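# Park the bicycle upright in the floor rack

## Task

Get the bicycle into the floor rack so that one of its wheels sits in the slot, pushed in near the slot's closed end, with the kickstand raised completely. When you finish, the bike must be motionless and touching nothing except the rack: no wall, furniture or loose item. The rack is free to slide on the floor. If the bike falls or is left leaning, the task fails.

## Robot and tools

ROBOT. TidyBot++: a 0.54 m long, 0.50 m wide, 0.38 m tall base on four powered casters, carrying a single seven-joint arm with a two-finger gripper. The shoulder sits 0.12 m ahead of the base centre and 0.68 m above the floor. Segments: upper arm 0.42 m, forearm 0.31 m, hand 0.31 m. Cameras: base_camera (fixed at the front of the base, tilted down) and wrist_camera (on the hand, looking where the fingers point). At the start the arm is folded with the hand pointing down; folded, the hand reaches up to 0.08 m beyond the base front and the elbow up to 1.15 m high.

FRAMES. Base frame: origin on the floor below the base centre, x forward, y left, z up, metres. Odometry frame: the base frame as it was at scene start. hand_pose is the point between the finger pads, in the base frame; its z axis runs out along the fingers, its y axis is the opening direction.

move. One action per call, built from any of base, joints, target, plus optional speeds, cameras and blocking. Motions start together and may finish at different times.
- base: an object of offsets relative to where the base is when the command begins. translate_m: metres, forward positive, -2 to 2. strafe_m: metres, left positive, -2 to 2. rotate_rad: radians, counter-clockwise seen from above positive, -6.3 to 6.3. Combined translate/strafe drive straight to the resulting point.
- joints: absolute targets by name, radians: joint_1_rad (any angle; whole arm about vertical, positive clockwise from above, opposite to heading), joint_2_rad (-2.249 to 2.249; shoulder, 0 = upper arm vertical, positive leans forward), joint_3_rad (any angle), joint_4_rad (-2.579 to 2.579; elbow, 0 = straight, negative bends forward when joint_3_rad is 3.14), joint_5_rad (any angle), joint_6_rad (-2.099 to 2.099; wrist), joint_7_rad (any angle; with hand down, positive is counter-clockwise from above; at 1.57 the fingers open left/right). gripper_pos: 0 fully open to 1 fully closed; pad gap about 85 x (1 - gripper_pos) mm. Unlimited joints go the short way, so step by less than half a turn.
- target: one list of seven numbers [x, y, z, qw, qx, qy, qz], an absolute hand pose in the base frame (metres, then unit quaternion), in the same form as hand_pose. Alongside target, joints may only contain gripper_pos.
- speeds: top-speed caps for this action only: translate_m and strafe_m 0.05 to 0.5 m/s, rotate_rad 0.1 to 1.57 rad/s. When translating and strafing together, give the cap under just one key.
- cameras: list of base_camera, wrist_camera or all; [] for none.
- blocking: true/omitted returns when everything is at rest; false returns in about 0.5 s while motion continues. A later move overrides only the joints or base it names.
Unknown keys make a call invalid; out-of-range values get it refused, and a refusal or an unrequested stop cancels the remaining move/wait/finished_scene calls of that reply. No action runs past 15 s; base moves time out after 14 s.

Other tools: wait(seconds 0 to 10, cameras) just observes; stop(cameras) brakes all your motions; zoom_image(camera, region [x0, y0, x1, y1] pixels, at most 504 x 504) enlarges part of the latest image; read_manual gives licence text only; finished_scene(scene) ends the scene for good, and the bike must stay parked without the robot.

RESULT LINES. base_odometry: x, y in metres and heading in rad (-3.142 to 3.142, left positive), from wheel counts, so slip looks like travel. base_tilt: degrees, forward and right positive. joint_positions, hand_pose, hand_target (where the hand would be with joints on target). motor_effort: percent of maximum per motor, peak in brackets. base_status, joint_status, hand_status: done, moving, off_target, stopped, not_followed, contact_stop, time_out, torque_fault, limit_stop_at_motor_heat. The move line shows done or the worst status. Messages: "joint command not followed" / "pose unreachable" (a check blocked the arm, often self-collision, with "cause:"), "ARM HIT", "MOTOR HOT", "OVER-TEMPERATURE FAULT". on_its_own lists uncommanded behaviour; pictures names image order. hand_status done means within 10 mm and 2 degrees.

CORRECTIONS. Targets usually land within about 3 cm; fix by adding (desired minus measured) to the last target's x, y, z. For joints, send last command + (wanted - read). To hold the hand still, resend hand_target, not hand_pose. Held loads make the arm sag; never command a joint to its current reading while holding something. Low, forward-pointing targets close to the base are unreliable and can drive the arm into the base, which no check prevents. Hand pointing down reaches at most about 0.94 m high, near the base.

AVOID. Driving or turning the base while the arm is snagged above about 0.6 m (tipping); large sideways swings of an outstretched arm; shoving furniture or walls with the arm; torque faults (arm freezes 10 s); long holds or unreachable targets that overheat motors; squeezing or twisting something still resting on a surface; dropping the bike, releasing it while it moves, slamming it or letting it fall. The rack slides if pushed. Occasional external tugs may act on a held part.

Each tool is called by a JSON object that holds its "fn" and its "kwargs", one argument or row to a line.

## Session

{"fn": "move", "kwargs": {

}}

Scene clock: 0.00 s.
base_odometry: x=+0.000 y=+0.000 heading=+0.000
base_tilt: forward=+0.2 right=-0.5
base_status: not commanded
joint_positions: joint_1_rad=+0.021 joint_2_rad=-0.359 joint_3_rad=+3.182 joint_4_rad=-2.528 joint_5_rad=+0.030 joint_6_rad=-0.910 joint_7_rad=+1.573 gripper_pos=+0.000
joint_status: not commanded
motor_effort: joint_1_rad=+0 joint_2_rad=+0 joint_3_rad=+0 joint_4_rad=+15 joint_5_rad=+0 joint_6_rad=+1 joint_7_rad=+1
hand_pose: x=+0.2504 y=-0.0125 z=+0.5881 quat_wxyz=(+0.006, +0.999, -0.020, +0.031) (m; base frame)
hand_target: x=+0.2499 y=-0.0125 z=+0.5878 quat_wxyz=(+0.006, +0.999, -0.020, +0.031) (m; base frame)
hand_status: not commanded
pictures: base_camera, wrist_camera

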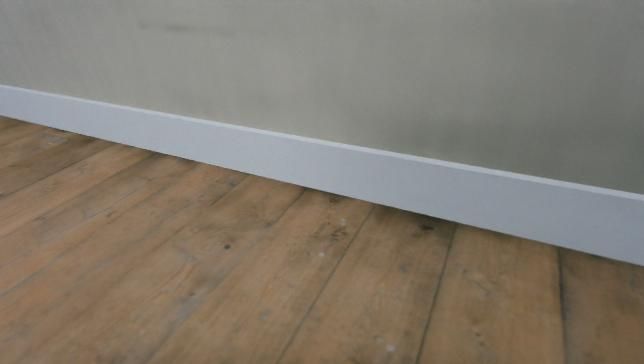

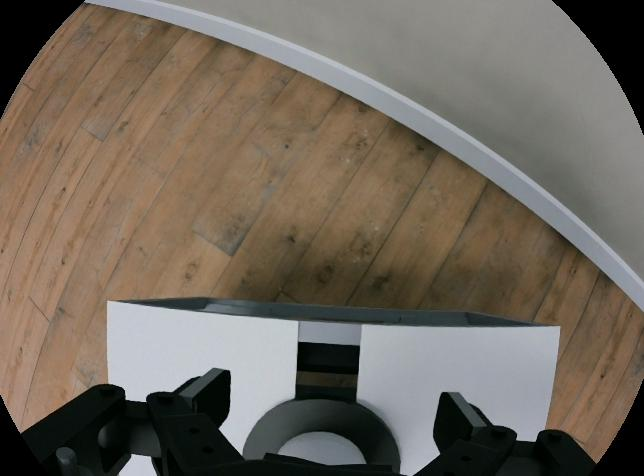

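{"fn": "move", "kwargs": {
  "joints": {"joint_2_rad": -0.9, "joint_4_rad": -2.4, "joint_6_rad": -0.3, "joint_1_rad": 0, "joint_3_rad": 3.14, "joint_5_rad": 0}
}}

{"fn": "move", "kwargs": {
  "base": {"rotate_rad": 1.2}
}}

{"fn": "move", "kwargs": {
  "base": {"rotate_rad": 1.2}
}}

{"fn": "move", "kwargs": {
  "base": {"rotate_rad": 1.2}
}}

{"fn": "move", "kwargs": {
  "base": {"rotate_rad": 1.2}
}}

Scene clock: 4.43 s.
move: done
base_odometry: x=+0.000 y=+0.000 heading=+0.000
base_tilt: forward=+0.2 right=-0.5
base_status: not commanded
joint_positions: joint_1_rad=+0.013 joint_2_rad=-0.890 joint_3_rad=+3.163 joint_4_rad=-2.414 joint_5_rad=+0.030 joint_6_rad=-0.356 joint_7_rad=+1.573 gripper_pos=+0.000
joint_status: all done
motor_effort: joint_1_rad=+0(1) joint_2_rad=+9(10) joint_3_rad=+0(1) joint_4_rad=+23(24) joint_5_rad=+1(2) joint_6_rad=+8(9) joint_7_rad=+1(1)
hand_pose: x=+0.4025 y=-0.0127 z=+0.8671 quat_wxyz=(+0.014, +0.807, -0.007, +0.590) (m; base frame)
hand_target: x=+0.4061 y=+0.0019 z=+0.8949 quat_wxyz=(+0.001, +0.783, +0.002, +0.622) (m; base frame)
hand_status: not commanded
pictures: base_camera, wrist_camera
camera_calibration:
wrist_camera: T_world_to_cam=[[0.0772278, -0.992874, 0.0907594, -0.120001], [-0.295987, -0.109759, -0.948865, 1.00227], [0.952065, 0.0464151, -0.302355, 0.012262], [0, 0, 0, 1]] pos_world=[0.294253, -0.00970614, 0.965621]

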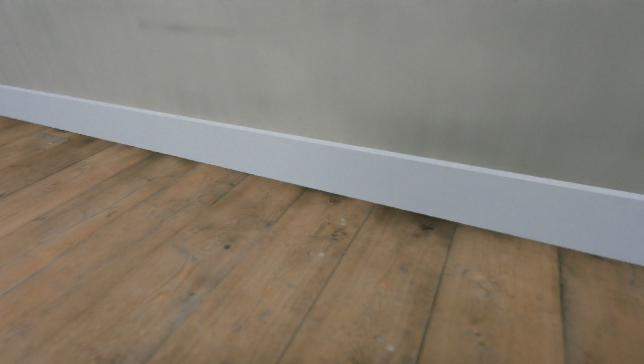

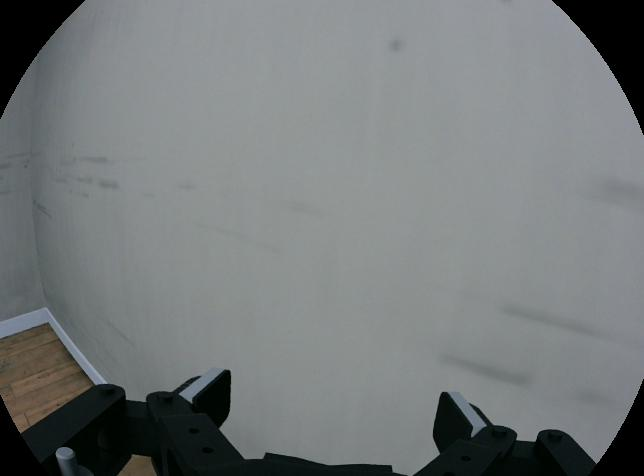

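Scene clock: 6.50 s.
move: done
base_odometry: x=+0.000 y=+0.000 heading=+1.199
base_tilt: forward=+0.2 right=-0.5
base_status: done
joint_positions: joint_1_rad=+0.008 joint_2_rad=-0.890 joint_3_rad=+3.159 joint_4_rad=-2.414 joint_5_rad=+0.030 joint_6_rad=-0.353 joint_7_rad=+1.573 gripper_pos=+0.000
joint_status: not commanded
motor_effort: joint_1_rad=+0(2) joint_2_rad=+8(10) joint_3_rad=+0(1) joint_4_rad=+23(24) joint_5_rad=+0(2) joint_6_rad=+9(9) joint_7_rad=+1(1)
hand_pose: x=+0.4028 y=-0.0099 z=+0.8679 quat_wxyz=(+0.013, +0.807, -0.002, +0.591) (m; base frame)
hand_target: x=+0.4061 y=+0.0019 z=+0.8949 quat_wxyz=(+0.001, +0.783, +0.002, +0.622) (m; base frame)
hand_status: not commanded
pictures: base_camera, wrist_camera
camera_calibration:
wrist_camera: T_world_to_cam=[[0.0847412, -0.991936, 0.0942419, -0.123329], [-0.2926, -0.115185, -0.949272, 1.00237], [0.952473, 0.0528673, -0.300002, 0.00993116], [0, 0, 0, 1]] pos_world=[0.294286, -0.00740107, 0.966126]

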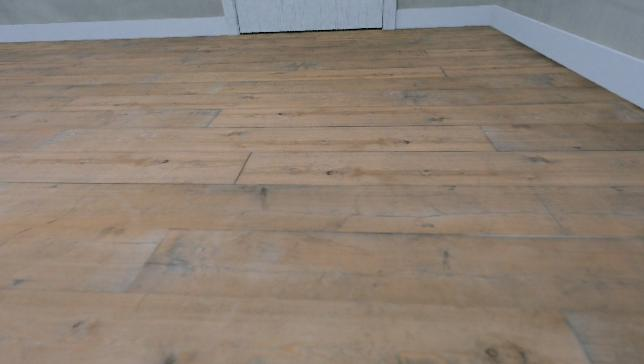

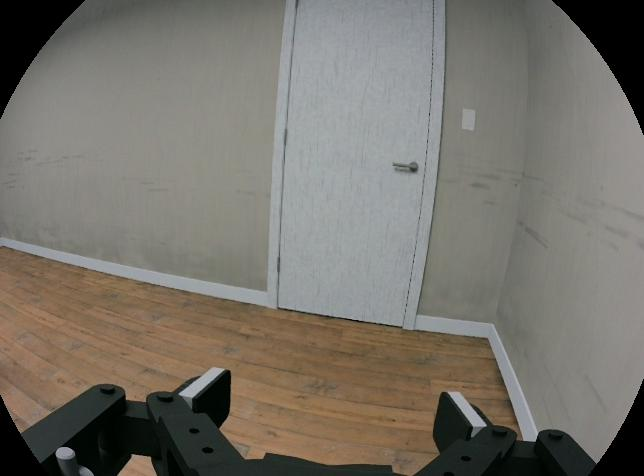

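Scene clock: 8.53 s.
move: done
base_odometry: x=+0.000 y=+0.000 heading=+2.399
base_tilt: forward=+0.2 right=-0.5
base_status: done
joint_positions: joint_1_rad=+0.006 joint_2_rad=-0.890 joint_3_rad=+3.158 joint_4_rad=-2.414 joint_5_rad=+0.030 joint_6_rad=-0.353 joint_7_rad=+1.573 gripper_pos=+0.000
joint_status: not commanded
motor_effort: joint_1_rad=+0(2) joint_2_rad=+8(9) joint_3_rad=+0(1) joint_4_rad=+23(24) joint_5_rad=+0(2) joint_6_rad=+8(9) joint_7_rad=+1(1)
hand_pose: x=+0.4029 y=-0.0088 z=+0.8680 quat_wxyz=(+0.013, +0.806, -0.001, +0.591) (m; base frame)
hand_target: x=+0.4061 y=+0.0019 z=+0.8949 quat_wxyz=(+0.001, +0.783, +0.002, +0.622) (m; base frame)
hand_status: not commanded
pictures: base_camera, wrist_camera
camera_calibration:
wrist_camera: T_world_to_cam=[[0.0874387, -0.991579, 0.0955284, -0.124538], [-0.291914, -0.117191, -0.949238, 1.0023], [0.952439, 0.055114, -0.299703, 0.00963786], [0, 0, 0, 1]] pos_world=[0.294294, -0.00656052, 0.966202]

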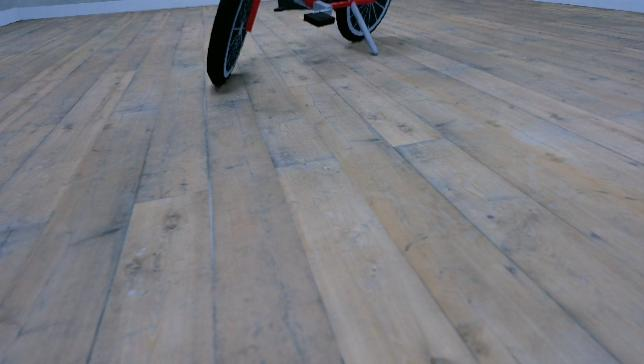

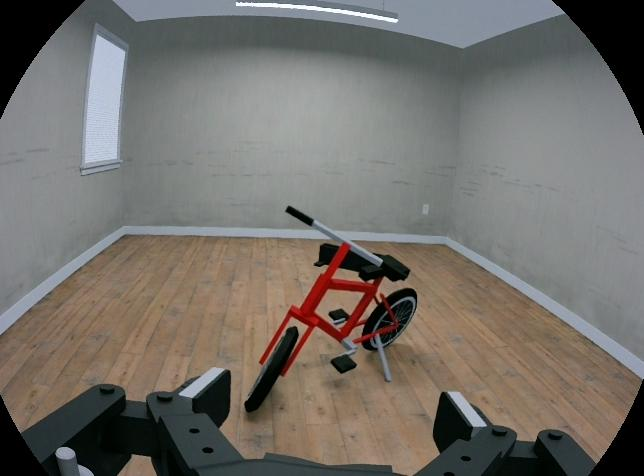

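Scene clock: 10.57 s.
move: done
base_odometry: x=+0.000 y=+0.000 heading=-2.685
base_tilt: forward=+0.2 right=-0.5
base_status: done
joint_positions: joint_1_rad=+0.005 joint_2_rad=-0.890 joint_3_rad=+3.157 joint_4_rad=-2.414 joint_5_rad=+0.030 joint_6_rad=-0.352 joint_7_rad=+1.573 gripper_pos=+0.000
joint_status: not commanded
motor_effort: joint_1_rad=+1(2) joint_2_rad=+9(9) joint_3_rad=+1(1) joint_4_rad=+23(24) joint_5_rad=+0(2) joint_6_rad=+8(9) joint_7_rad=+1(1)
hand_pose: x=+0.4029 y=-0.0083 z=+0.8681 quat_wxyz=(+0.013, +0.806, +0.000, +0.591) (m; base frame)
hand_target: x=+0.4061 y=+0.0019 z=+0.8949 quat_wxyz=(+0.001, +0.783, +0.002, +0.622) (m; base frame)
hand_status: not commanded
pictures: base_camera, wrist_camera
camera_calibration:
wrist_camera: T_world_to_cam=[[0.088881, -0.991384, 0.0962135, -0.125184], [-0.291484, -0.118256, -0.949238, 1.00227], [0.952437, 0.0563245, -0.299484, 0.00942401], [0, 0, 0, 1]] pos_world=[0.294296, -0.00611255, 0.966259]

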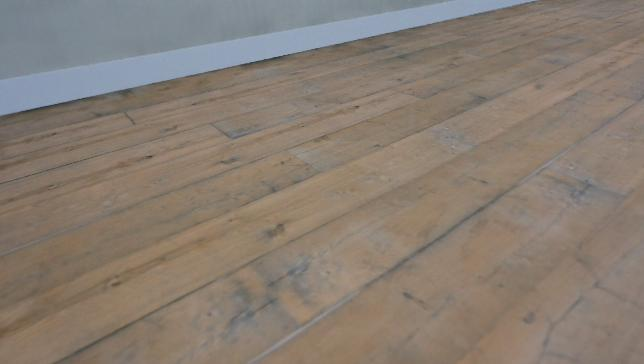

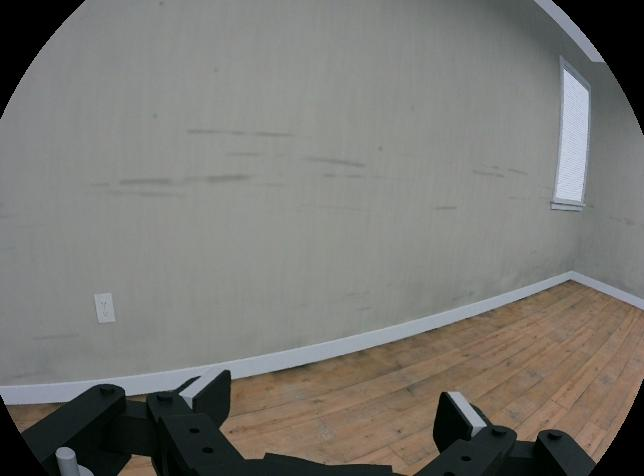

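Scene clock: 12.60 s.
move: done
base_odometry: x=+0.000 y=+0.000 heading=-1.486
base_tilt: forward=+0.2 right=-0.5
base_status: done
joint_positions: joint_1_rad=+0.005 joint_2_rad=-0.890 joint_3_rad=+3.156 joint_4_rad=-2.414 joint_5_rad=+0.030 joint_6_rad=-0.352 joint_7_rad=+1.573 gripper_pos=+0.000
joint_status: not commanded
motor_effort: joint_1_rad=+1(2) joint_2_rad=+8(9) joint_3_rad=+1(1) joint_4_rad=+23(24) joint_5_rad=+1(2) joint_6_rad=+7(9) joint_7_rad=+1(1)
hand_pose: x=+0.4029 y=-0.0080 z=+0.8681 quat_wxyz=(+0.013, +0.806, +0.000, +0.591) (m; base frame)
hand_target: x=+0.4061 y=+0.0019 z=+0.8949 quat_wxyz=(+0.001, +0.783, +0.002, +0.622) (m; base frame)
hand_status: not commanded
pictures: base_camera, wrist_camera
camera_calibration:
wrist_camera: T_world_to_cam=[[0.0897995, -0.991258, 0.0966593, -0.125602], [-0.291231, -0.118944, -0.94923, 1.00225], [0.952429, 0.0570901, -0.299366, 0.00931115], [0, 0, 0, 1]] pos_world=[0.294297, -0.00582418, 0.966293]

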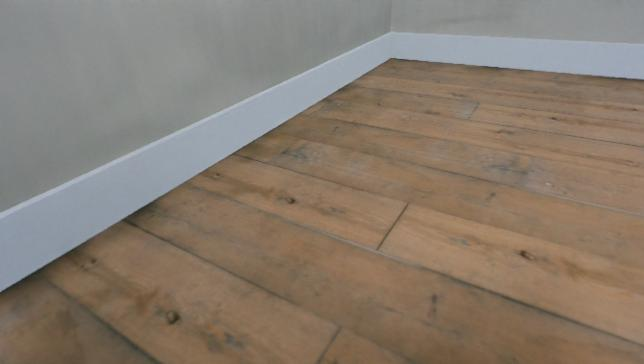

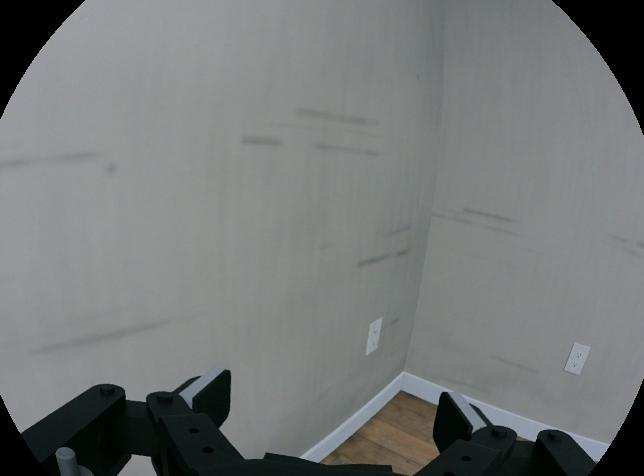

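{"fn": "move", "kwargs": {
  "base": {"rotate_rad": -1.8}
}}

{"fn": "move", "kwargs": {
  "base": {"rotate_rad": -0.6}
}}

{"fn": "zoom_image", "kwargs": {
  "camera": "wrist_camera",
  "region": [200, 180, 460, 440]
}}

{"fn": "move", "kwargs": {
  "base": {"rotate_rad": -0.6}
}}

Scene clock: 16.00 s.
move: done
base_odometry: x=+0.000 y=+0.000 heading=+2.998
base_tilt: forward=+0.2 right=-0.5
base_status: done
joint_positions: joint_1_rad=+0.004 joint_2_rad=-0.890 joint_3_rad=+3.155 joint_4_rad=-2.414 joint_5_rad=+0.030 joint_6_rad=-0.352 joint_7_rad=+1.573 gripper_pos=+0.000
joint_status: not commanded
motor_effort: joint_1_rad=+1(2) joint_2_rad=+8(9) joint_3_rad=+0(1) joint_4_rad=+22(24) joint_5_rad=+1(2) joint_6_rad=+8(9) joint_7_rad=+1(1)
hand_pose: x=+0.4030 y=-0.0073 z=+0.8682 quat_wxyz=(+0.013, +0.806, +0.001, +0.591) (m; base frame)
hand_target: x=+0.4061 y=+0.0019 z=+0.8949 quat_wxyz=(+0.001, +0.783, +0.002, +0.622) (m; base frame)
hand_status: not commanded
pictures: base_camera, wrist_camera
camera_calibration:
wrist_camera: T_world_to_cam=[[0.0913635, -0.991031, 0.0975189, -0.12638], [-0.290842, -0.120214, -0.949189, 1.00219], [0.952399, 0.0583585, -0.299217, 0.00916502], [0, 0, 0, 1]] pos_world=[0.294298, -0.00530354, 0.966337]

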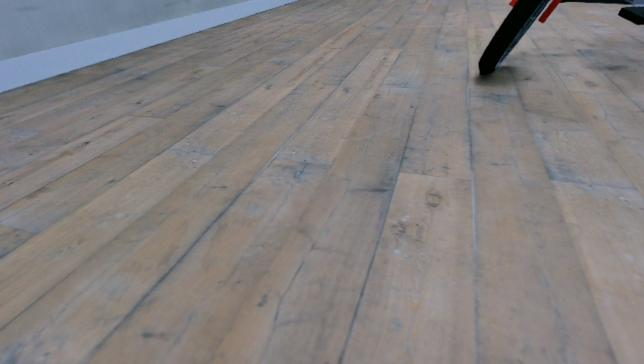

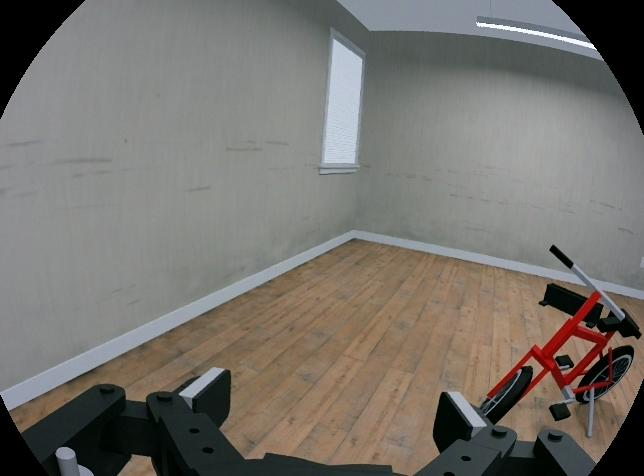

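Scene clock: 17.53 s.
move: done
base_odometry: x=+0.000 y=+0.000 heading=+2.399
base_tilt: forward=+0.2 right=-0.5
base_status: done
joint_positions: joint_1_rad=+0.004 joint_2_rad=-0.890 joint_3_rad=+3.155 joint_4_rad=-2.414 joint_5_rad=+0.030 joint_6_rad=-0.352 joint_7_rad=+1.573 gripper_pos=+0.000
joint_status: not commanded
motor_effort: joint_1_rad=+0(2) joint_2_rad=+8(9) joint_3_rad=+0(1) joint_4_rad=+23(24) joint_5_rad=+1(2) joint_6_rad=+9(9) joint_7_rad=+1(1)
hand_pose: x=+0.4030 y=-0.0073 z=+0.8682 quat_wxyz=(+0.013, +0.806, +0.001, +0.592) (m; base frame)
hand_target: x=+0.4061 y=+0.0019 z=+0.8949 quat_wxyz=(+0.001, +0.783, +0.002, +0.622) (m; base frame)
hand_status: not commanded
pictures: base_camera, wrist_camera
camera_calibration:
wrist_camera: T_world_to_cam=[[0.091472, -0.99102, 0.0975283, -0.126403], [-0.290742, -0.12025, -0.949215, 1.00222], [0.952419, 0.058471, -0.299131, 0.00908358], [0, 0, 0, 1]] pos_world=[0.294297, -0.00528285, 0.966363]

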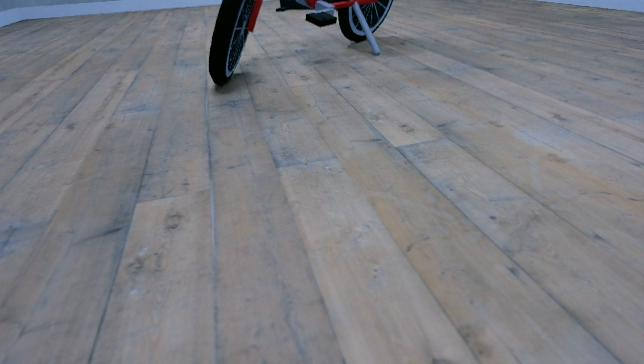

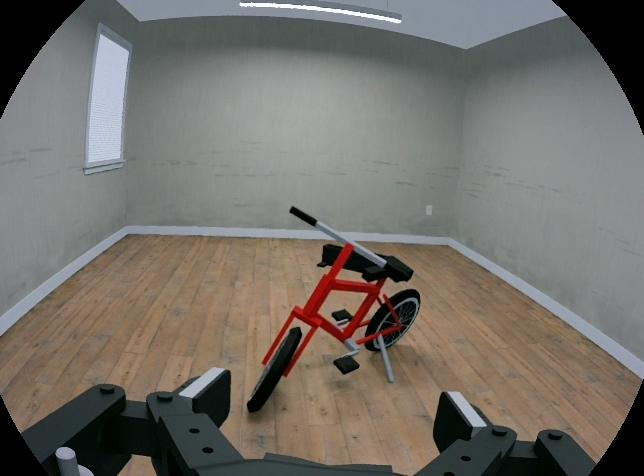

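Scaled by 1.938.

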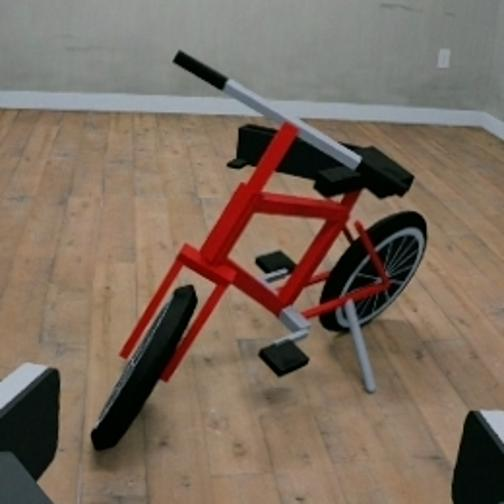

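Scene clock: 19.07 s.
move: done
base_odometry: x=+0.000 y=+0.000 heading=+1.799
base_tilt: forward=+0.2 right=-0.5
base_status: done
joint_positions: joint_1_rad=+0.004 joint_2_rad=-0.890 joint_3_rad=+3.155 joint_4_rad=-2.414 joint_5_rad=+0.030 joint_6_rad=-0.352 joint_7_rad=+1.573 gripper_pos=+0.000
joint_status: not commanded
motor_effort: joint_1_rad=+0(2) joint_2_rad=+8(9) joint_3_rad=+0(1) joint_4_rad=+23(24) joint_5_rad=+0(2) joint_6_rad=+8(9) joint_7_rad=+1(1)
hand_pose: x=+0.4030 y=-0.0073 z=+0.8682 quat_wxyz=(+0.013, +0.806, +0.001, +0.592) (m; base frame)
hand_target: x=+0.4061 y=+0.0019 z=+0.8949 quat_wxyz=(+0.001, +0.783, +0.002, +0.622) (m; base frame)
hand_status: not commanded
pictures: base_camera, wrist_camera
camera_calibration:
wrist_camera: T_world_to_cam=[[0.0915746, -0.991008, 0.097554, -0.126435], [-0.290702, -0.120303, -0.949221, 1.00223], [0.952421, 0.0585653, -0.299105, 0.00906078], [0, 0, 0, 1]] pos_world=[0.294297, -0.0052578, 0.966377]

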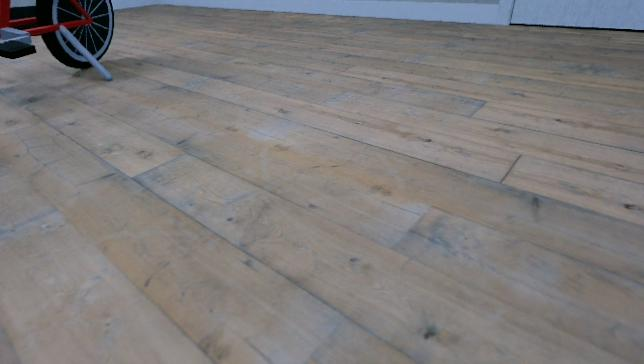

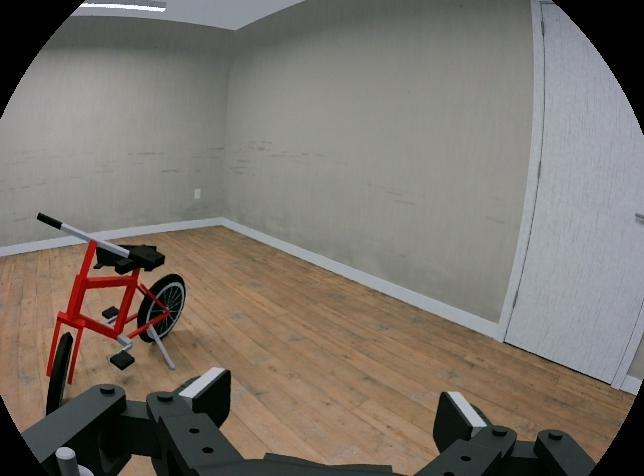

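{"fn": "move", "kwargs": {
  "base": {"translate_m": 1.4},
  "cameras": ["wrist_camera"]
}}

{"fn": "move", "kwargs": {
  "base": {"rotate_rad": 0.9}
}}

{"fn": "move", "kwargs": {
  "base": {"rotate_rad": 1.4}
}}

{"fn": "move", "kwargs": {
  "base": {"rotate_rad": 1.4}
}}

Scene clock: 25.60 s.
move: done
base_odometry: x=-0.317 y=+1.364 heading=+1.799
base_tilt: forward=+0.2 right=-0.5
base_status: done
joint_positions: joint_1_rad=+0.004 joint_2_rad=-0.895 joint_3_rad=+3.155 joint_4_rad=-2.413 joint_5_rad=+0.030 joint_6_rad=-0.351 joint_7_rad=+1.573 gripper_pos=+0.000
joint_status: not commanded
motor_effort: joint_1_rad=+0(2) joint_2_rad=+8(10) joint_3_rad=+0(1) joint_4_rad=+23(24) joint_5_rad=+1(2) joint_6_rad=+8(9) joint_7_rad=+1(1)
hand_pose: x=+0.4022 y=-0.0073 z=+0.8700 quat_wxyz=(+0.013, +0.804, +0.001, +0.594) (m; base frame)
hand_target: x=+0.4061 y=+0.0019 z=+0.8949 quat_wxyz=(+0.001, +0.783, +0.002, +0.622) (m; base frame)
hand_status: not commanded
pictures: wrist_camera
camera_calibration:
wrist_camera: T_world_to_cam=[[0.0910151, -0.991004, 0.0981224, -0.126796], [-0.285114, -0.120338, -0.950909, 1.00288], [0.954163, 0.058571, -0.293501, 0.004762], [0, 0, 0, 1]] pos_world=[0.292931, -0.0052505, 0.967484]

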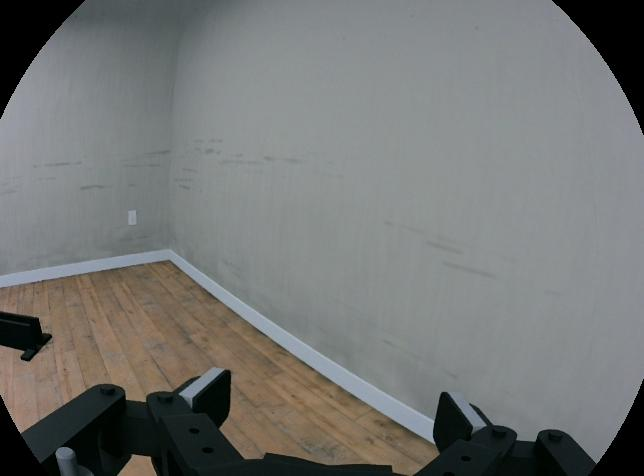

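Scene clock: 27.40 s.
move: done
base_odometry: x=-0.317 y=+1.364 heading=+2.698
base_tilt: forward=+0.1 right=-0.5
base_status: done
joint_positions: joint_1_rad=+0.003 joint_2_rad=-0.895 joint_3_rad=+3.155 joint_4_rad=-2.413 joint_5_rad=+0.030 joint_6_rad=-0.351 joint_7_rad=+1.573 gripper_pos=+0.000
joint_status: not commanded
motor_effort: joint_1_rad=+0(1) joint_2_rad=+8(9) joint_3_rad=+1(1) joint_4_rad=+22(24) joint_5_rad=+0(1) joint_6_rad=+9(9) joint_7_rad=+1(1)
hand_pose: x=+0.4022 y=-0.0072 z=+0.8700 quat_wxyz=(+0.013, +0.804, +0.002, +0.594) (m; base frame)
hand_target: x=+0.4061 y=+0.0019 z=+0.8949 quat_wxyz=(+0.001, +0.783, +0.002, +0.622) (m; base frame)
hand_status: not commanded
pictures: base_camera, wrist_camera
camera_calibration:
wrist_camera: T_world_to_cam=[[0.0913142, -0.99096, 0.0982845, -0.126944], [-0.28505, -0.120578, -0.950898, 1.00287], [0.954153, 0.0588145, -0.293483, 0.00474716], [0, 0, 0, 1]] pos_world=[0.29293, -0.00515174, 0.967498]

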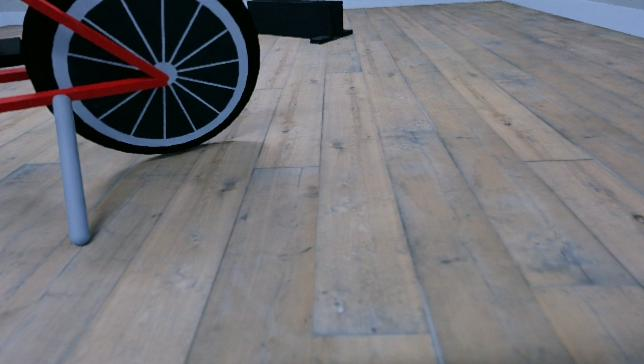

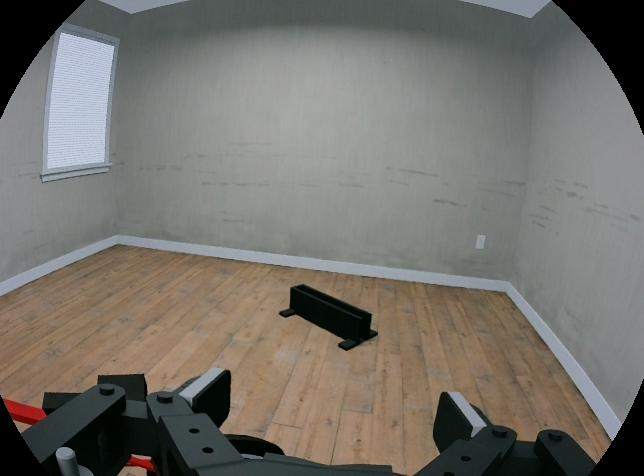

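Scene clock: 29.57 s.
move: done
base_odometry: x=-0.317 y=+1.364 heading=-2.186
base_tilt: forward=+0.2 right=-0.5
base_status: done
joint_positions: joint_1_rad=+0.003 joint_2_rad=-0.895 joint_3_rad=+3.155 joint_4_rad=-2.413 joint_5_rad=+0.030 joint_6_rad=-0.351 joint_7_rad=+1.573 gripper_pos=+0.000
joint_status: not commanded
motor_effort: joint_1_rad=+0(2) joint_2_rad=+8(9) joint_3_rad=+0(1) joint_4_rad=+23(24) joint_5_rad=+1(2) joint_6_rad=+8(9) joint_7_rad=+1(1)
hand_pose: x=+0.4022 y=-0.0071 z=+0.8700 quat_wxyz=(+0.013, +0.804, +0.002, +0.594) (m; base frame)
hand_target: x=+0.4061 y=+0.0019 z=+0.8949 quat_wxyz=(+0.001, +0.783, +0.002, +0.622) (m; base frame)
hand_status: not commanded
pictures: base_camera, wrist_camera
camera_calibration:
wrist_camera: T_world_to_cam=[[0.0915247, -0.990931, 0.0983847, -0.127041], [-0.284938, -0.120729, -0.950913, 1.00288], [0.954167, 0.0589985, -0.293403, 0.00467077], [0, 0, 0, 1]] pos_world=[0.29293, -0.0050871, 0.967523]

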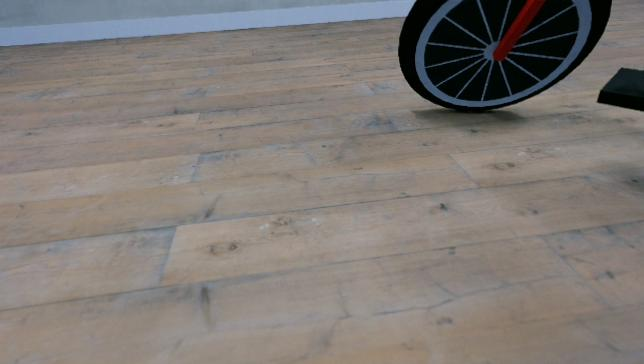

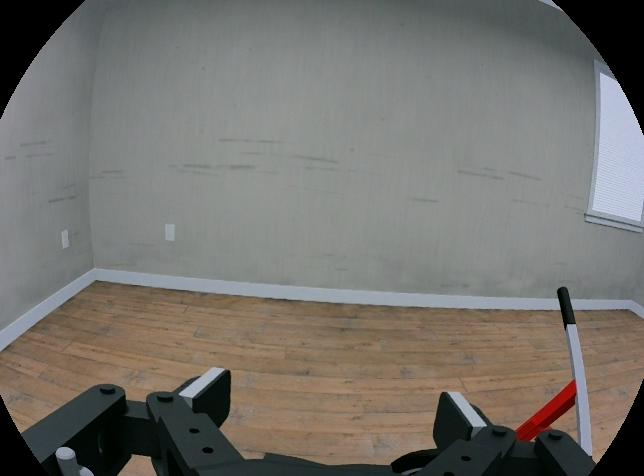

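Scene clock: 31.73 s.
move: done
base_odometry: x=-0.317 y=+1.364 heading=-0.786
base_tilt: forward=+0.2 right=-0.5
base_status: done
joint_positions: joint_1_rad=+0.003 joint_2_rad=-0.895 joint_3_rad=+3.155 joint_4_rad=-2.413 joint_5_rad=+0.030 joint_6_rad=-0.351 joint_7_rad=+1.573 gripper_pos=+0.000
joint_status: not commanded
motor_effort: joint_1_rad=+1(2) joint_2_rad=+8(9) joint_3_rad=+0(1) joint_4_rad=+23(24) joint_5_rad=+0(2) joint_6_rad=+8(9) joint_7_rad=+1(1)
hand_pose: x=+0.4022 y=-0.0070 z=+0.8700 quat_wxyz=(+0.013, +0.804, +0.002, +0.594) (m; base frame)
hand_target: x=+0.4061 y=+0.0019 z=+0.8949 quat_wxyz=(+0.001, +0.783, +0.002, +0.622) (m; base frame)
hand_status: not commanded
pictures: base_camera, wrist_camera
camera_calibration:
wrist_camera: T_world_to_cam=[[0.0917905, -0.990895, 0.0984983, -0.12715], [-0.284905, -0.120914, -0.950899, 1.00287], [0.954151, 0.0592208, -0.29341, 0.00467816], [0, 0, 0, 1]] pos_world=[0.29293, -0.00500768, 0.967522]

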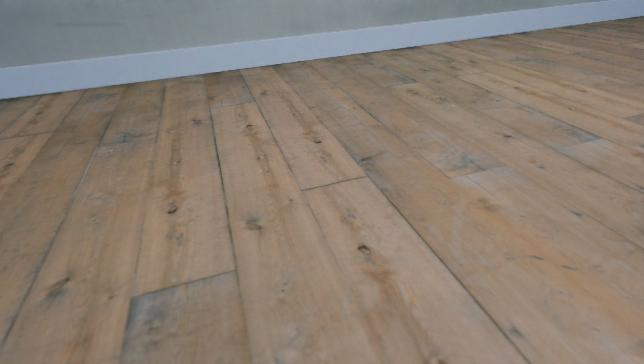

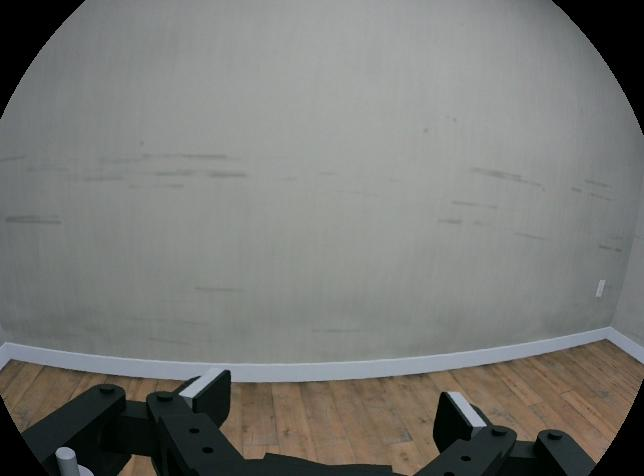

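{"fn": "move", "kwargs": {
  "base": {"rotate_rad": 3.03},
  "cameras": []
}}

{"fn": "move", "kwargs": {
  "base": {"translate_m": 1.26, "rotate_rad": 1.0}
}}

{"fn": "zoom_image", "kwargs": {
  "camera": "wrist_camera",
  "region": [180, 180, 480, 400]
}}

Scene clock: 42.67 s.
move: done
base_odometry: x=-0.317 y=+1.364 heading=+2.243
base_tilt: forward=+0.2 right=-0.5
base_status: done
joint_positions: joint_1_rad=+0.003 joint_2_rad=-0.895 joint_3_rad=+3.155 joint_4_rad=-2.413 joint_5_rad=+0.030 joint_6_rad=-0.351 joint_7_rad=+1.573 gripper_pos=+0.000
joint_status: not commanded
motor_effort: joint_1_rad=+1(2) joint_2_rad=+8(9) joint_3_rad=+0(1) joint_4_rad=+23(25) joint_5_rad=+1(2) joint_6_rad=+8(9) joint_7_rad=+1(1)
hand_pose: x=+0.4022 y=-0.0070 z=+0.8701 quat_wxyz=(+0.013, +0.804, +0.002, +0.594) (m; base frame)
hand_target: x=+0.4061 y=+0.0019 z=+0.8949 quat_wxyz=(+0.001, +0.783, +0.002, +0.622) (m; base frame)
hand_status: not commanded
pictures: none
No camera images: "cameras" was empty.

Scene clock: 46.40 s.
move: done
base_odometry: x=-1.102 y=+2.350 heading=-3.040
base_tilt: forward=+0.2 right=-0.5
base_status: done
joint_positions: joint_1_rad=+0.003 joint_2_rad=-0.899 joint_3_rad=+3.154 joint_4_rad=-2.413 joint_5_rad=+0.030 joint_6_rad=-0.351 joint_7_rad=+1.573 gripper_pos=+0.000
joint_status: not commanded
motor_effort: joint_1_rad=+1(2) joint_2_rad=+9(12) joint_3_rad=+1(2) joint_4_rad=+24(24) joint_5_rad=+1(2) joint_6_rad=+8(9) joint_7_rad=+1(1)
hand_pose: x=+0.4015 y=-0.0069 z=+0.8712 quat_wxyz=(+0.013, +0.803, +0.002, +0.596) (m; base frame)
hand_target: x=+0.4061 y=+0.0019 z=+0.8949 quat_wxyz=(+0.001, +0.783, +0.002, +0.622) (m; base frame)
hand_status: not commanded
pictures: base_camera, wrist_camera
camera_calibration:
wrist_camera: T_world_to_cam=[[0.0915185, -0.990865, 0.0990454, -0.127507], [-0.281026, -0.121119, -0.952027, 1.00326], [0.955327, 0.0592937, -0.289543, 0.00182732], [0, 0, 0, 1]] pos_world=[0.291865, -0.0049363, 0.968286]

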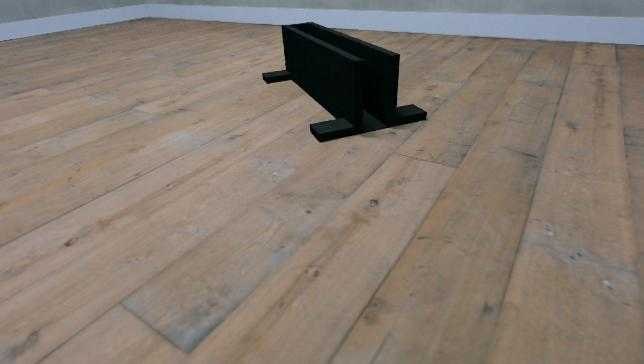

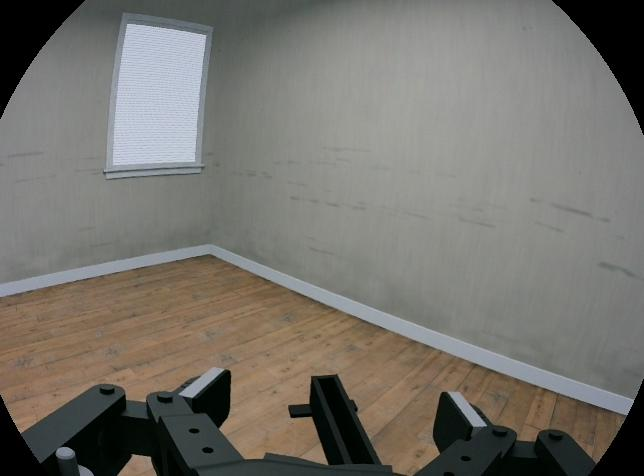

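Scaled by 1.680.

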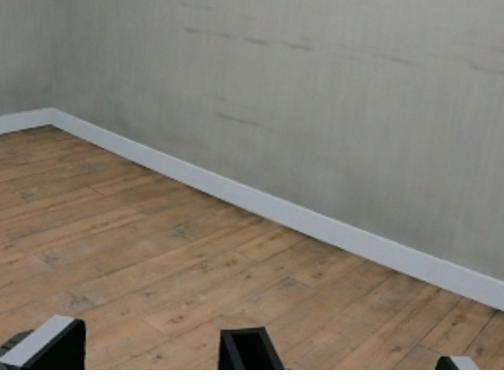

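{"fn": "zoom_image", "kwargs": {
  "camera": "base_camera",
  "region": [220, 0, 460, 160]
}}

{"fn": "move", "kwargs": {
  "joints": {"joint_6_rad": -0.9}
}}

Scaled by 2.100.

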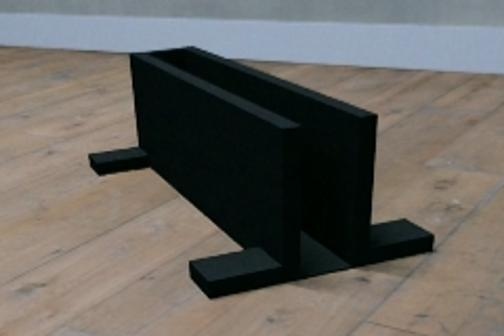

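Scene clock: 48.73 s.
move: done
base_odometry: x=-1.102 y=+2.350 heading=-3.040
base_tilt: forward=+0.2 right=-0.5
base_status: not commanded
joint_positions: joint_1_rad=+0.003 joint_2_rad=-0.899 joint_3_rad=+3.154 joint_4_rad=-2.405 joint_5_rad=+0.030 joint_6_rad=-0.853 joint_7_rad=+1.573 gripper_pos=+0.000
joint_status: all done
motor_effort: joint_1_rad=+0(1) joint_2_rad=+9(10) joint_3_rad=+0(1) joint_4_rad=+21(24) joint_5_rad=+1(2) joint_6_rad=+6(8) joint_7_rad=+1(1)
hand_pose: x=+0.3229 y=-0.0086 z=+0.7432 quat_wxyz=(+0.012, +0.924, -0.001, +0.381) (m; base frame)
hand_target: x=+0.3132 y=+0.0016 z=+0.7360 quat_wxyz=(+0.001, +0.932, +0.002, +0.362) (m; base frame)
hand_status: not commanded
pictures: base_camera, wrist_camera
camera_calibration:
wrist_camera: T_world_to_cam=[[0.116286, -0.992402, 0.0401995, -0.0735929], [-0.700101, -0.11061, -0.705424, 0.811193], [0.704511, 0.0538874, -0.707644, 0.431694], [0, 0, 0, 1]] pos_world=[0.272342, -0.00657028, 0.880679]

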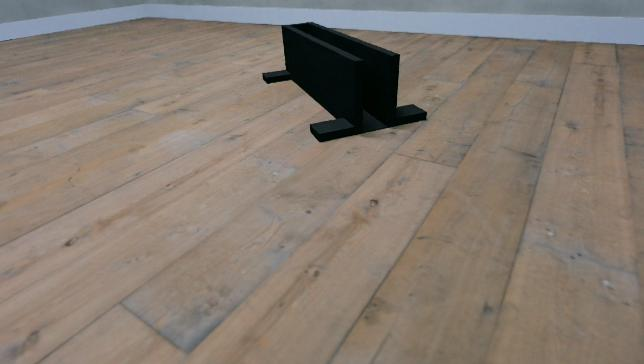

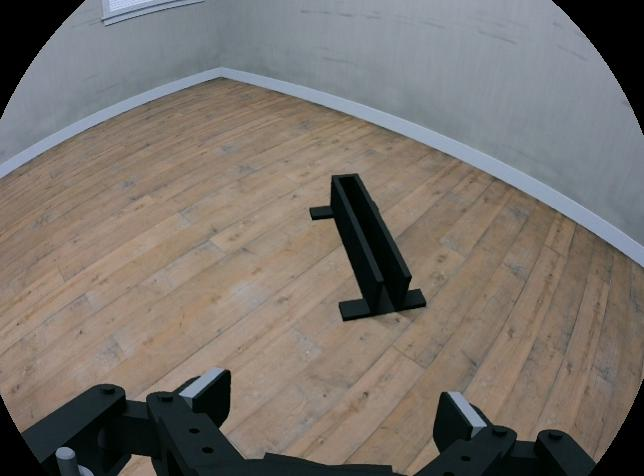

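{"fn": "move", "kwargs": {
  "base": {"translate_m": -0.7, "strafe_m": 0.4, "rotate_rad": -0.15},
  "cameras": []
}}

{"fn": "move", "kwargs": {
  "base": {"strafe_m": 0.85}
}}

{"fn": "zoom_image", "kwargs": {
  "camera": "wrist_camera",
  "region": [100, 40, 500, 400]
}}

Scene clock: 56.80 s.
move: done
base_odometry: x=-0.365 y=+2.023 heading=+3.093
base_tilt: forward=+0.1 right=-0.5
base_status: done
joint_positions: joint_1_rad=+0.003 joint_2_rad=-0.899 joint_3_rad=+3.154 joint_4_rad=-2.405 joint_5_rad=+0.030 joint_6_rad=-0.853 joint_7_rad=+1.573 gripper_pos=+0.000
joint_status: not commanded
motor_effort: joint_1_rad=+0(2) joint_2_rad=+10(12) joint_3_rad=+0(1) joint_4_rad=+22(23) joint_5_rad=+1(2) joint_6_rad=+6(7) joint_7_rad=+1(1)
hand_pose: x=+0.3228 y=-0.0086 z=+0.7434 quat_wxyz=(+0.012, +0.924, -0.001, +0.381) (m; base frame)
hand_target: x=+0.3132 y=+0.0016 z=+0.7360 quat_wxyz=(+0.001, +0.932, +0.002, +0.362) (m; base frame)
hand_status: not commanded
pictures: none
No camera images: "cameras" was empty.

Scene clock: 59.83 s.
move: done
base_odometry: x=-0.406 y=+1.174 heading=+3.093
base_tilt: forward=+0.2 right=-0.5
base_status: done
joint_positions: joint_1_rad=+0.003 joint_2_rad=-0.899 joint_3_rad=+3.154 joint_4_rad=-2.405 joint_5_rad=+0.030 joint_6_rad=-0.853 joint_7_rad=+1.573 gripper_pos=+0.000
joint_status: not commanded
motor_effort: joint_1_rad=+1(2) joint_2_rad=+10(11) joint_3_rad=+0(1) joint_4_rad=+22(23) joint_5_rad=+1(2) joint_6_rad=+6(7) joint_7_rad=+1(1)
hand_pose: x=+0.3228 y=-0.0086 z=+0.7434 quat_wxyz=(+0.012, +0.924, -0.001, +0.381) (m; base frame)
hand_target: x=+0.3132 y=+0.0016 z=+0.7360 quat_wxyz=(+0.001, +0.932, +0.002, +0.362) (m; base frame)
hand_status: not commanded
pictures: base_camera, wrist_camera
camera_calibration:
wrist_camera: T_world_to_cam=[[0.116411, -0.992382, 0.0403293, -0.0736961], [-0.699587, -0.110752, -0.705912, 0.811464], [0.705001, 0.053962, -0.70715, 0.431298], [0, 0, 0, 1]] pos_world=[0.272203, -0.00653708, 0.880787]

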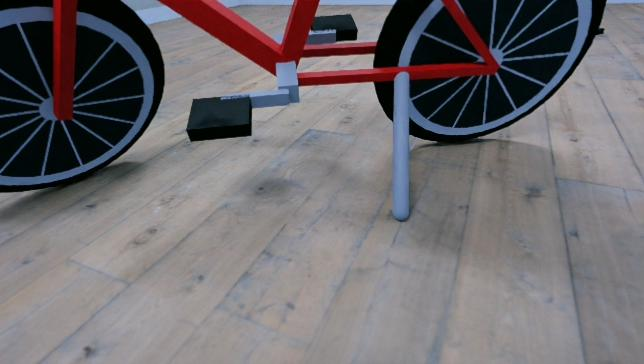

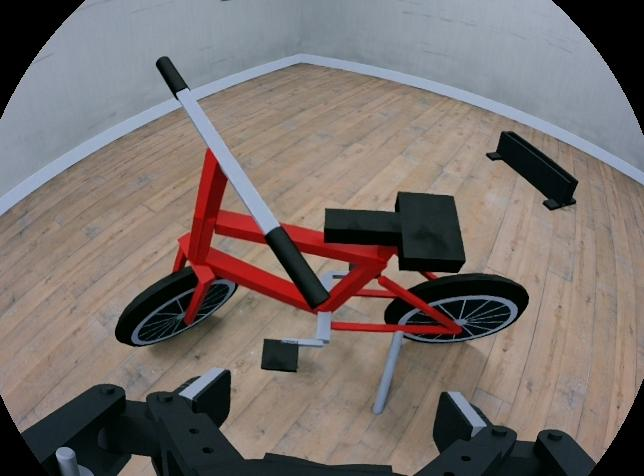

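Scaled by 1.260.

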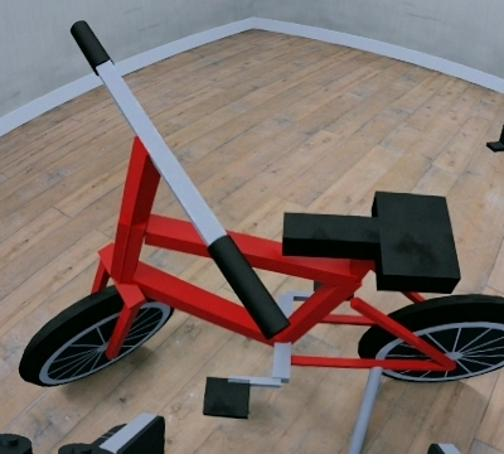

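{"fn": "move", "kwargs": {
  "target": [0.5, -0.08, 0.78, 0, 0.7071, -0.7071, 0]
}}

Scene clock: 68.17 s.
move: off_target
base_odometry: x=-0.406 y=+1.174 heading=+3.093
base_tilt: forward=+0.2 right=-0.5
base_status: not commanded
joint_positions: joint_1_rad=+0.003 joint_2_rad=+0.172 joint_3_rad=+3.379 joint_4_rad=-1.430 joint_5_rad=-0.005 joint_6_rad=-1.499 joint_7_rad=+0.331 gripper_pos=+0.000
joint_status: not commanded
motor_effort: joint_1_rad=+1(1) joint_2_rad=-22(23) joint_3_rad=+1(1) joint_4_rad=+18(22) joint_5_rad=+2(2) joint_6_rad=+0(7) joint_7_rad=+1(1)
hand_pose: x=+0.5105 y=-0.0872 z=+0.7767 quat_wxyz=(+0.005, +0.739, -0.673, +0.028) (m; base frame)
hand_target: x=+0.5000 y=-0.0800 z=+0.7800 quat_wxyz=(+0.000, +0.707, -0.707, +0.000) (m; base frame)
hand_status: off_target (0.013 m and 6.3 deg from the pose sent, 0.195 m and 98.3 deg at the start)
pictures: base_camera, wrist_camera
camera_calibration:
wrist_camera: T_world_to_cam=[[-0.974294, -0.20052, -0.102676, 0.56205], [-0.195102, 0.978919, -0.0604414, 0.293752], [0.112631, -0.0388554, -0.992877, 0.842995], [0, 0, 0, 1]] pos_world=[0.509966, -0.142103, 0.912454]

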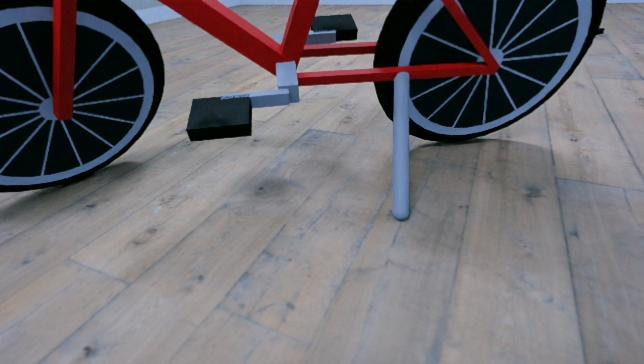

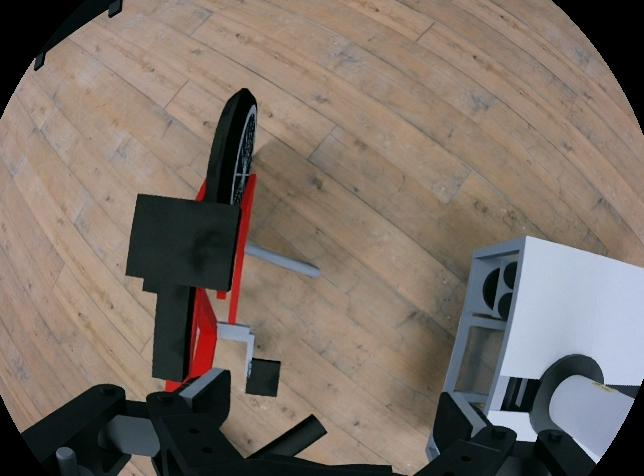

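{"fn": "move", "kwargs": {
  "base": {"rotate_rad": 0.136},
  "cameras": []
}}

{"fn": "move", "kwargs": {
  "base": {"translate_m": 0.17, "strafe_m": -0.11},
  "speeds": {"translate_m": 0.2}
}}

{"fn": "move", "kwargs": {
  "target": [0.49, 0.0, 0.67, -0.0923, 0.7010, -0.7010, 0.0923]
}}

Scene clock: 73.70 s.
move: done
base_odometry: x=-0.406 y=+1.174 heading=-3.054
base_tilt: forward=+0.2 right=-0.5
base_status: done
joint_positions: joint_1_rad=-0.002 joint_2_rad=+0.172 joint_3_rad=+3.389 joint_4_rad=-1.430 joint_5_rad=-0.016 joint_6_rad=-1.501 joint_7_rad=+0.329 gripper_pos=+0.000
joint_status: not commanded
motor_effort: joint_1_rad=+1(3) joint_2_rad=-22(23) joint_3_rad=+0(3) joint_4_rad=+18(19) joint_5_rad=+2(3) joint_6_rad=+0(1) joint_7_rad=+1(1)
hand_pose: x=+0.5104 y=-0.0857 z=+0.7768 quat_wxyz=(+0.001, +0.737, -0.675, +0.025) (m; base frame)
hand_target: x=+0.5000 y=-0.0800 z=+0.7800 quat_wxyz=(+0.000, +0.707, -0.707, +0.000) (m; base frame)
hand_status: not commanded
pictures: none
No camera images: "cameras" was empty.

Scene clock: 75.43 s.
move: done
base_odometry: x=-0.585 y=+1.268 heading=-3.053
base_tilt: forward=+0.2 right=-0.5
base_status: done
joint_positions: joint_1_rad=-0.002 joint_2_rad=+0.177 joint_3_rad=+3.389 joint_4_rad=-1.428 joint_5_rad=-0.016 joint_6_rad=-1.505 joint_7_rad=+0.329 gripper_pos=+0.000
joint_status: not commanded
motor_effort: joint_1_rad=+1(2) joint_2_rad=-22(24) joint_3_rad=+1(2) joint_4_rad=+16(19) joint_5_rad=+0(2) joint_6_rad=+0(1) joint_7_rad=+1(1)
hand_pose: x=+0.5103 y=-0.0855 z=+0.7754 quat_wxyz=(+0.003, +0.737, -0.675, +0.023) (m; base frame)
hand_target: x=+0.5000 y=-0.0800 z=+0.7800 quat_wxyz=(+0.000, +0.707, -0.707, +0.000) (m; base frame)
hand_status: not commanded
pictures: base_camera, wrist_camera
camera_calibration:
wrist_camera: T_world_to_cam=[[-0.976336, -0.192537, -0.0984773, 0.56054], [-0.188358, 0.980817, -0.0501908, 0.280748], [0.106252, -0.030454, -0.993873, 0.846597], [0, 0, 0, 1]] pos_world=[0.510204, -0.141655, 0.910701]

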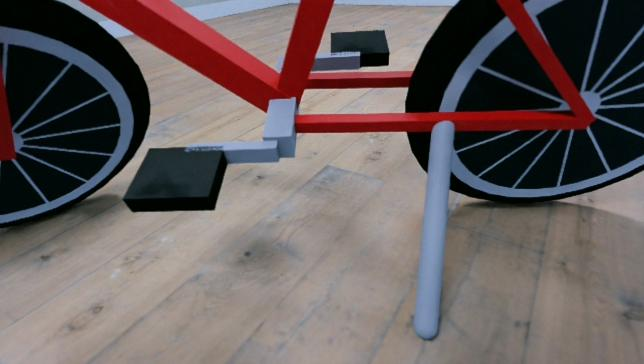

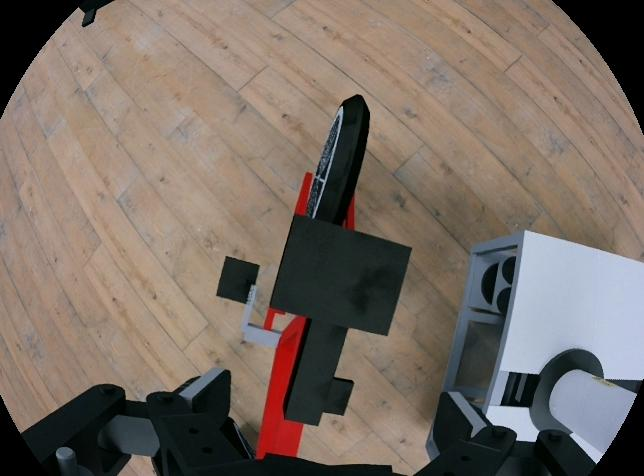

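Scene clock: 77.60 s.
move: off_target
base_odometry: x=-0.585 y=+1.268 heading=-3.053
base_tilt: forward=+0.2 right=-0.5
base_status: not commanded
joint_positions: joint_1_rad=-0.013 joint_2_rad=+0.030 joint_3_rad=+3.194 joint_4_rad=-1.967 joint_5_rad=-0.016 joint_6_rad=-0.934 joint_7_rad=+0.076 gripper_pos=+0.000
joint_status: not commanded
motor_effort: joint_1_rad=+1(1) joint_2_rad=-16(22) joint_3_rad=+0(1) joint_4_rad=+17(19) joint_5_rad=+1(2) joint_6_rad=+2(2) joint_7_rad=+1(1)
hand_pose: x=+0.4833 y=-0.0093 z=+0.6680 quat_wxyz=(-0.074, +0.713, -0.693, +0.074) (m; base frame)
hand_target: x=+0.4900 y=+0.0000 z=+0.6700 quat_wxyz=(-0.092, +0.701, -0.701, +0.092) (m; base frame)
hand_status: off_target (0.012 m and 3.3 deg from the pose sent, 0.137 m and 14.5 deg at the start)
pictures: base_camera, wrist_camera
camera_calibration:
wrist_camera: T_world_to_cam=[[-0.95042, -0.130912, -0.28207, 0.648938], [-0.126384, 0.991389, -0.0342709, 0.155021], [0.284128, 0.00307749, -0.958781, 0.63587], [0, 0, 0, 1]] pos_world=[0.455687, -0.0706896, 0.798019]

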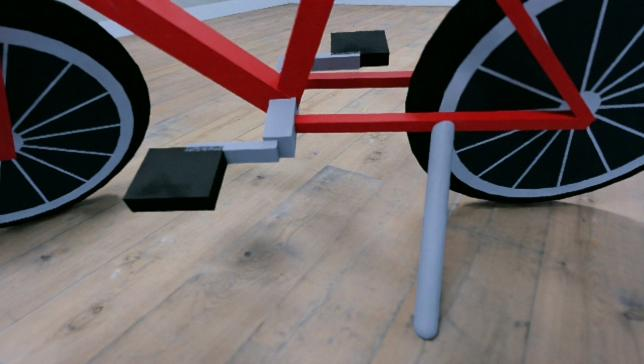

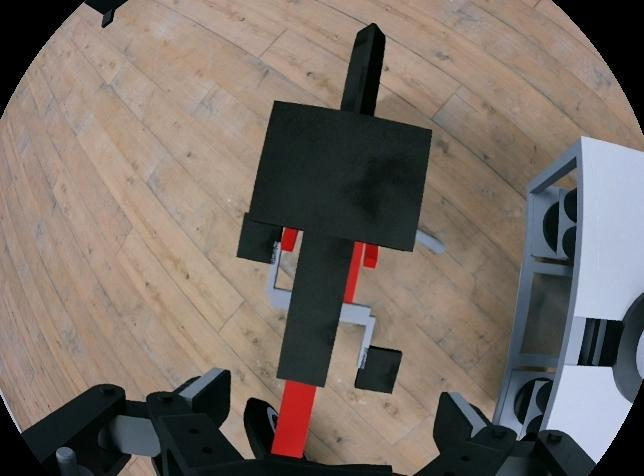

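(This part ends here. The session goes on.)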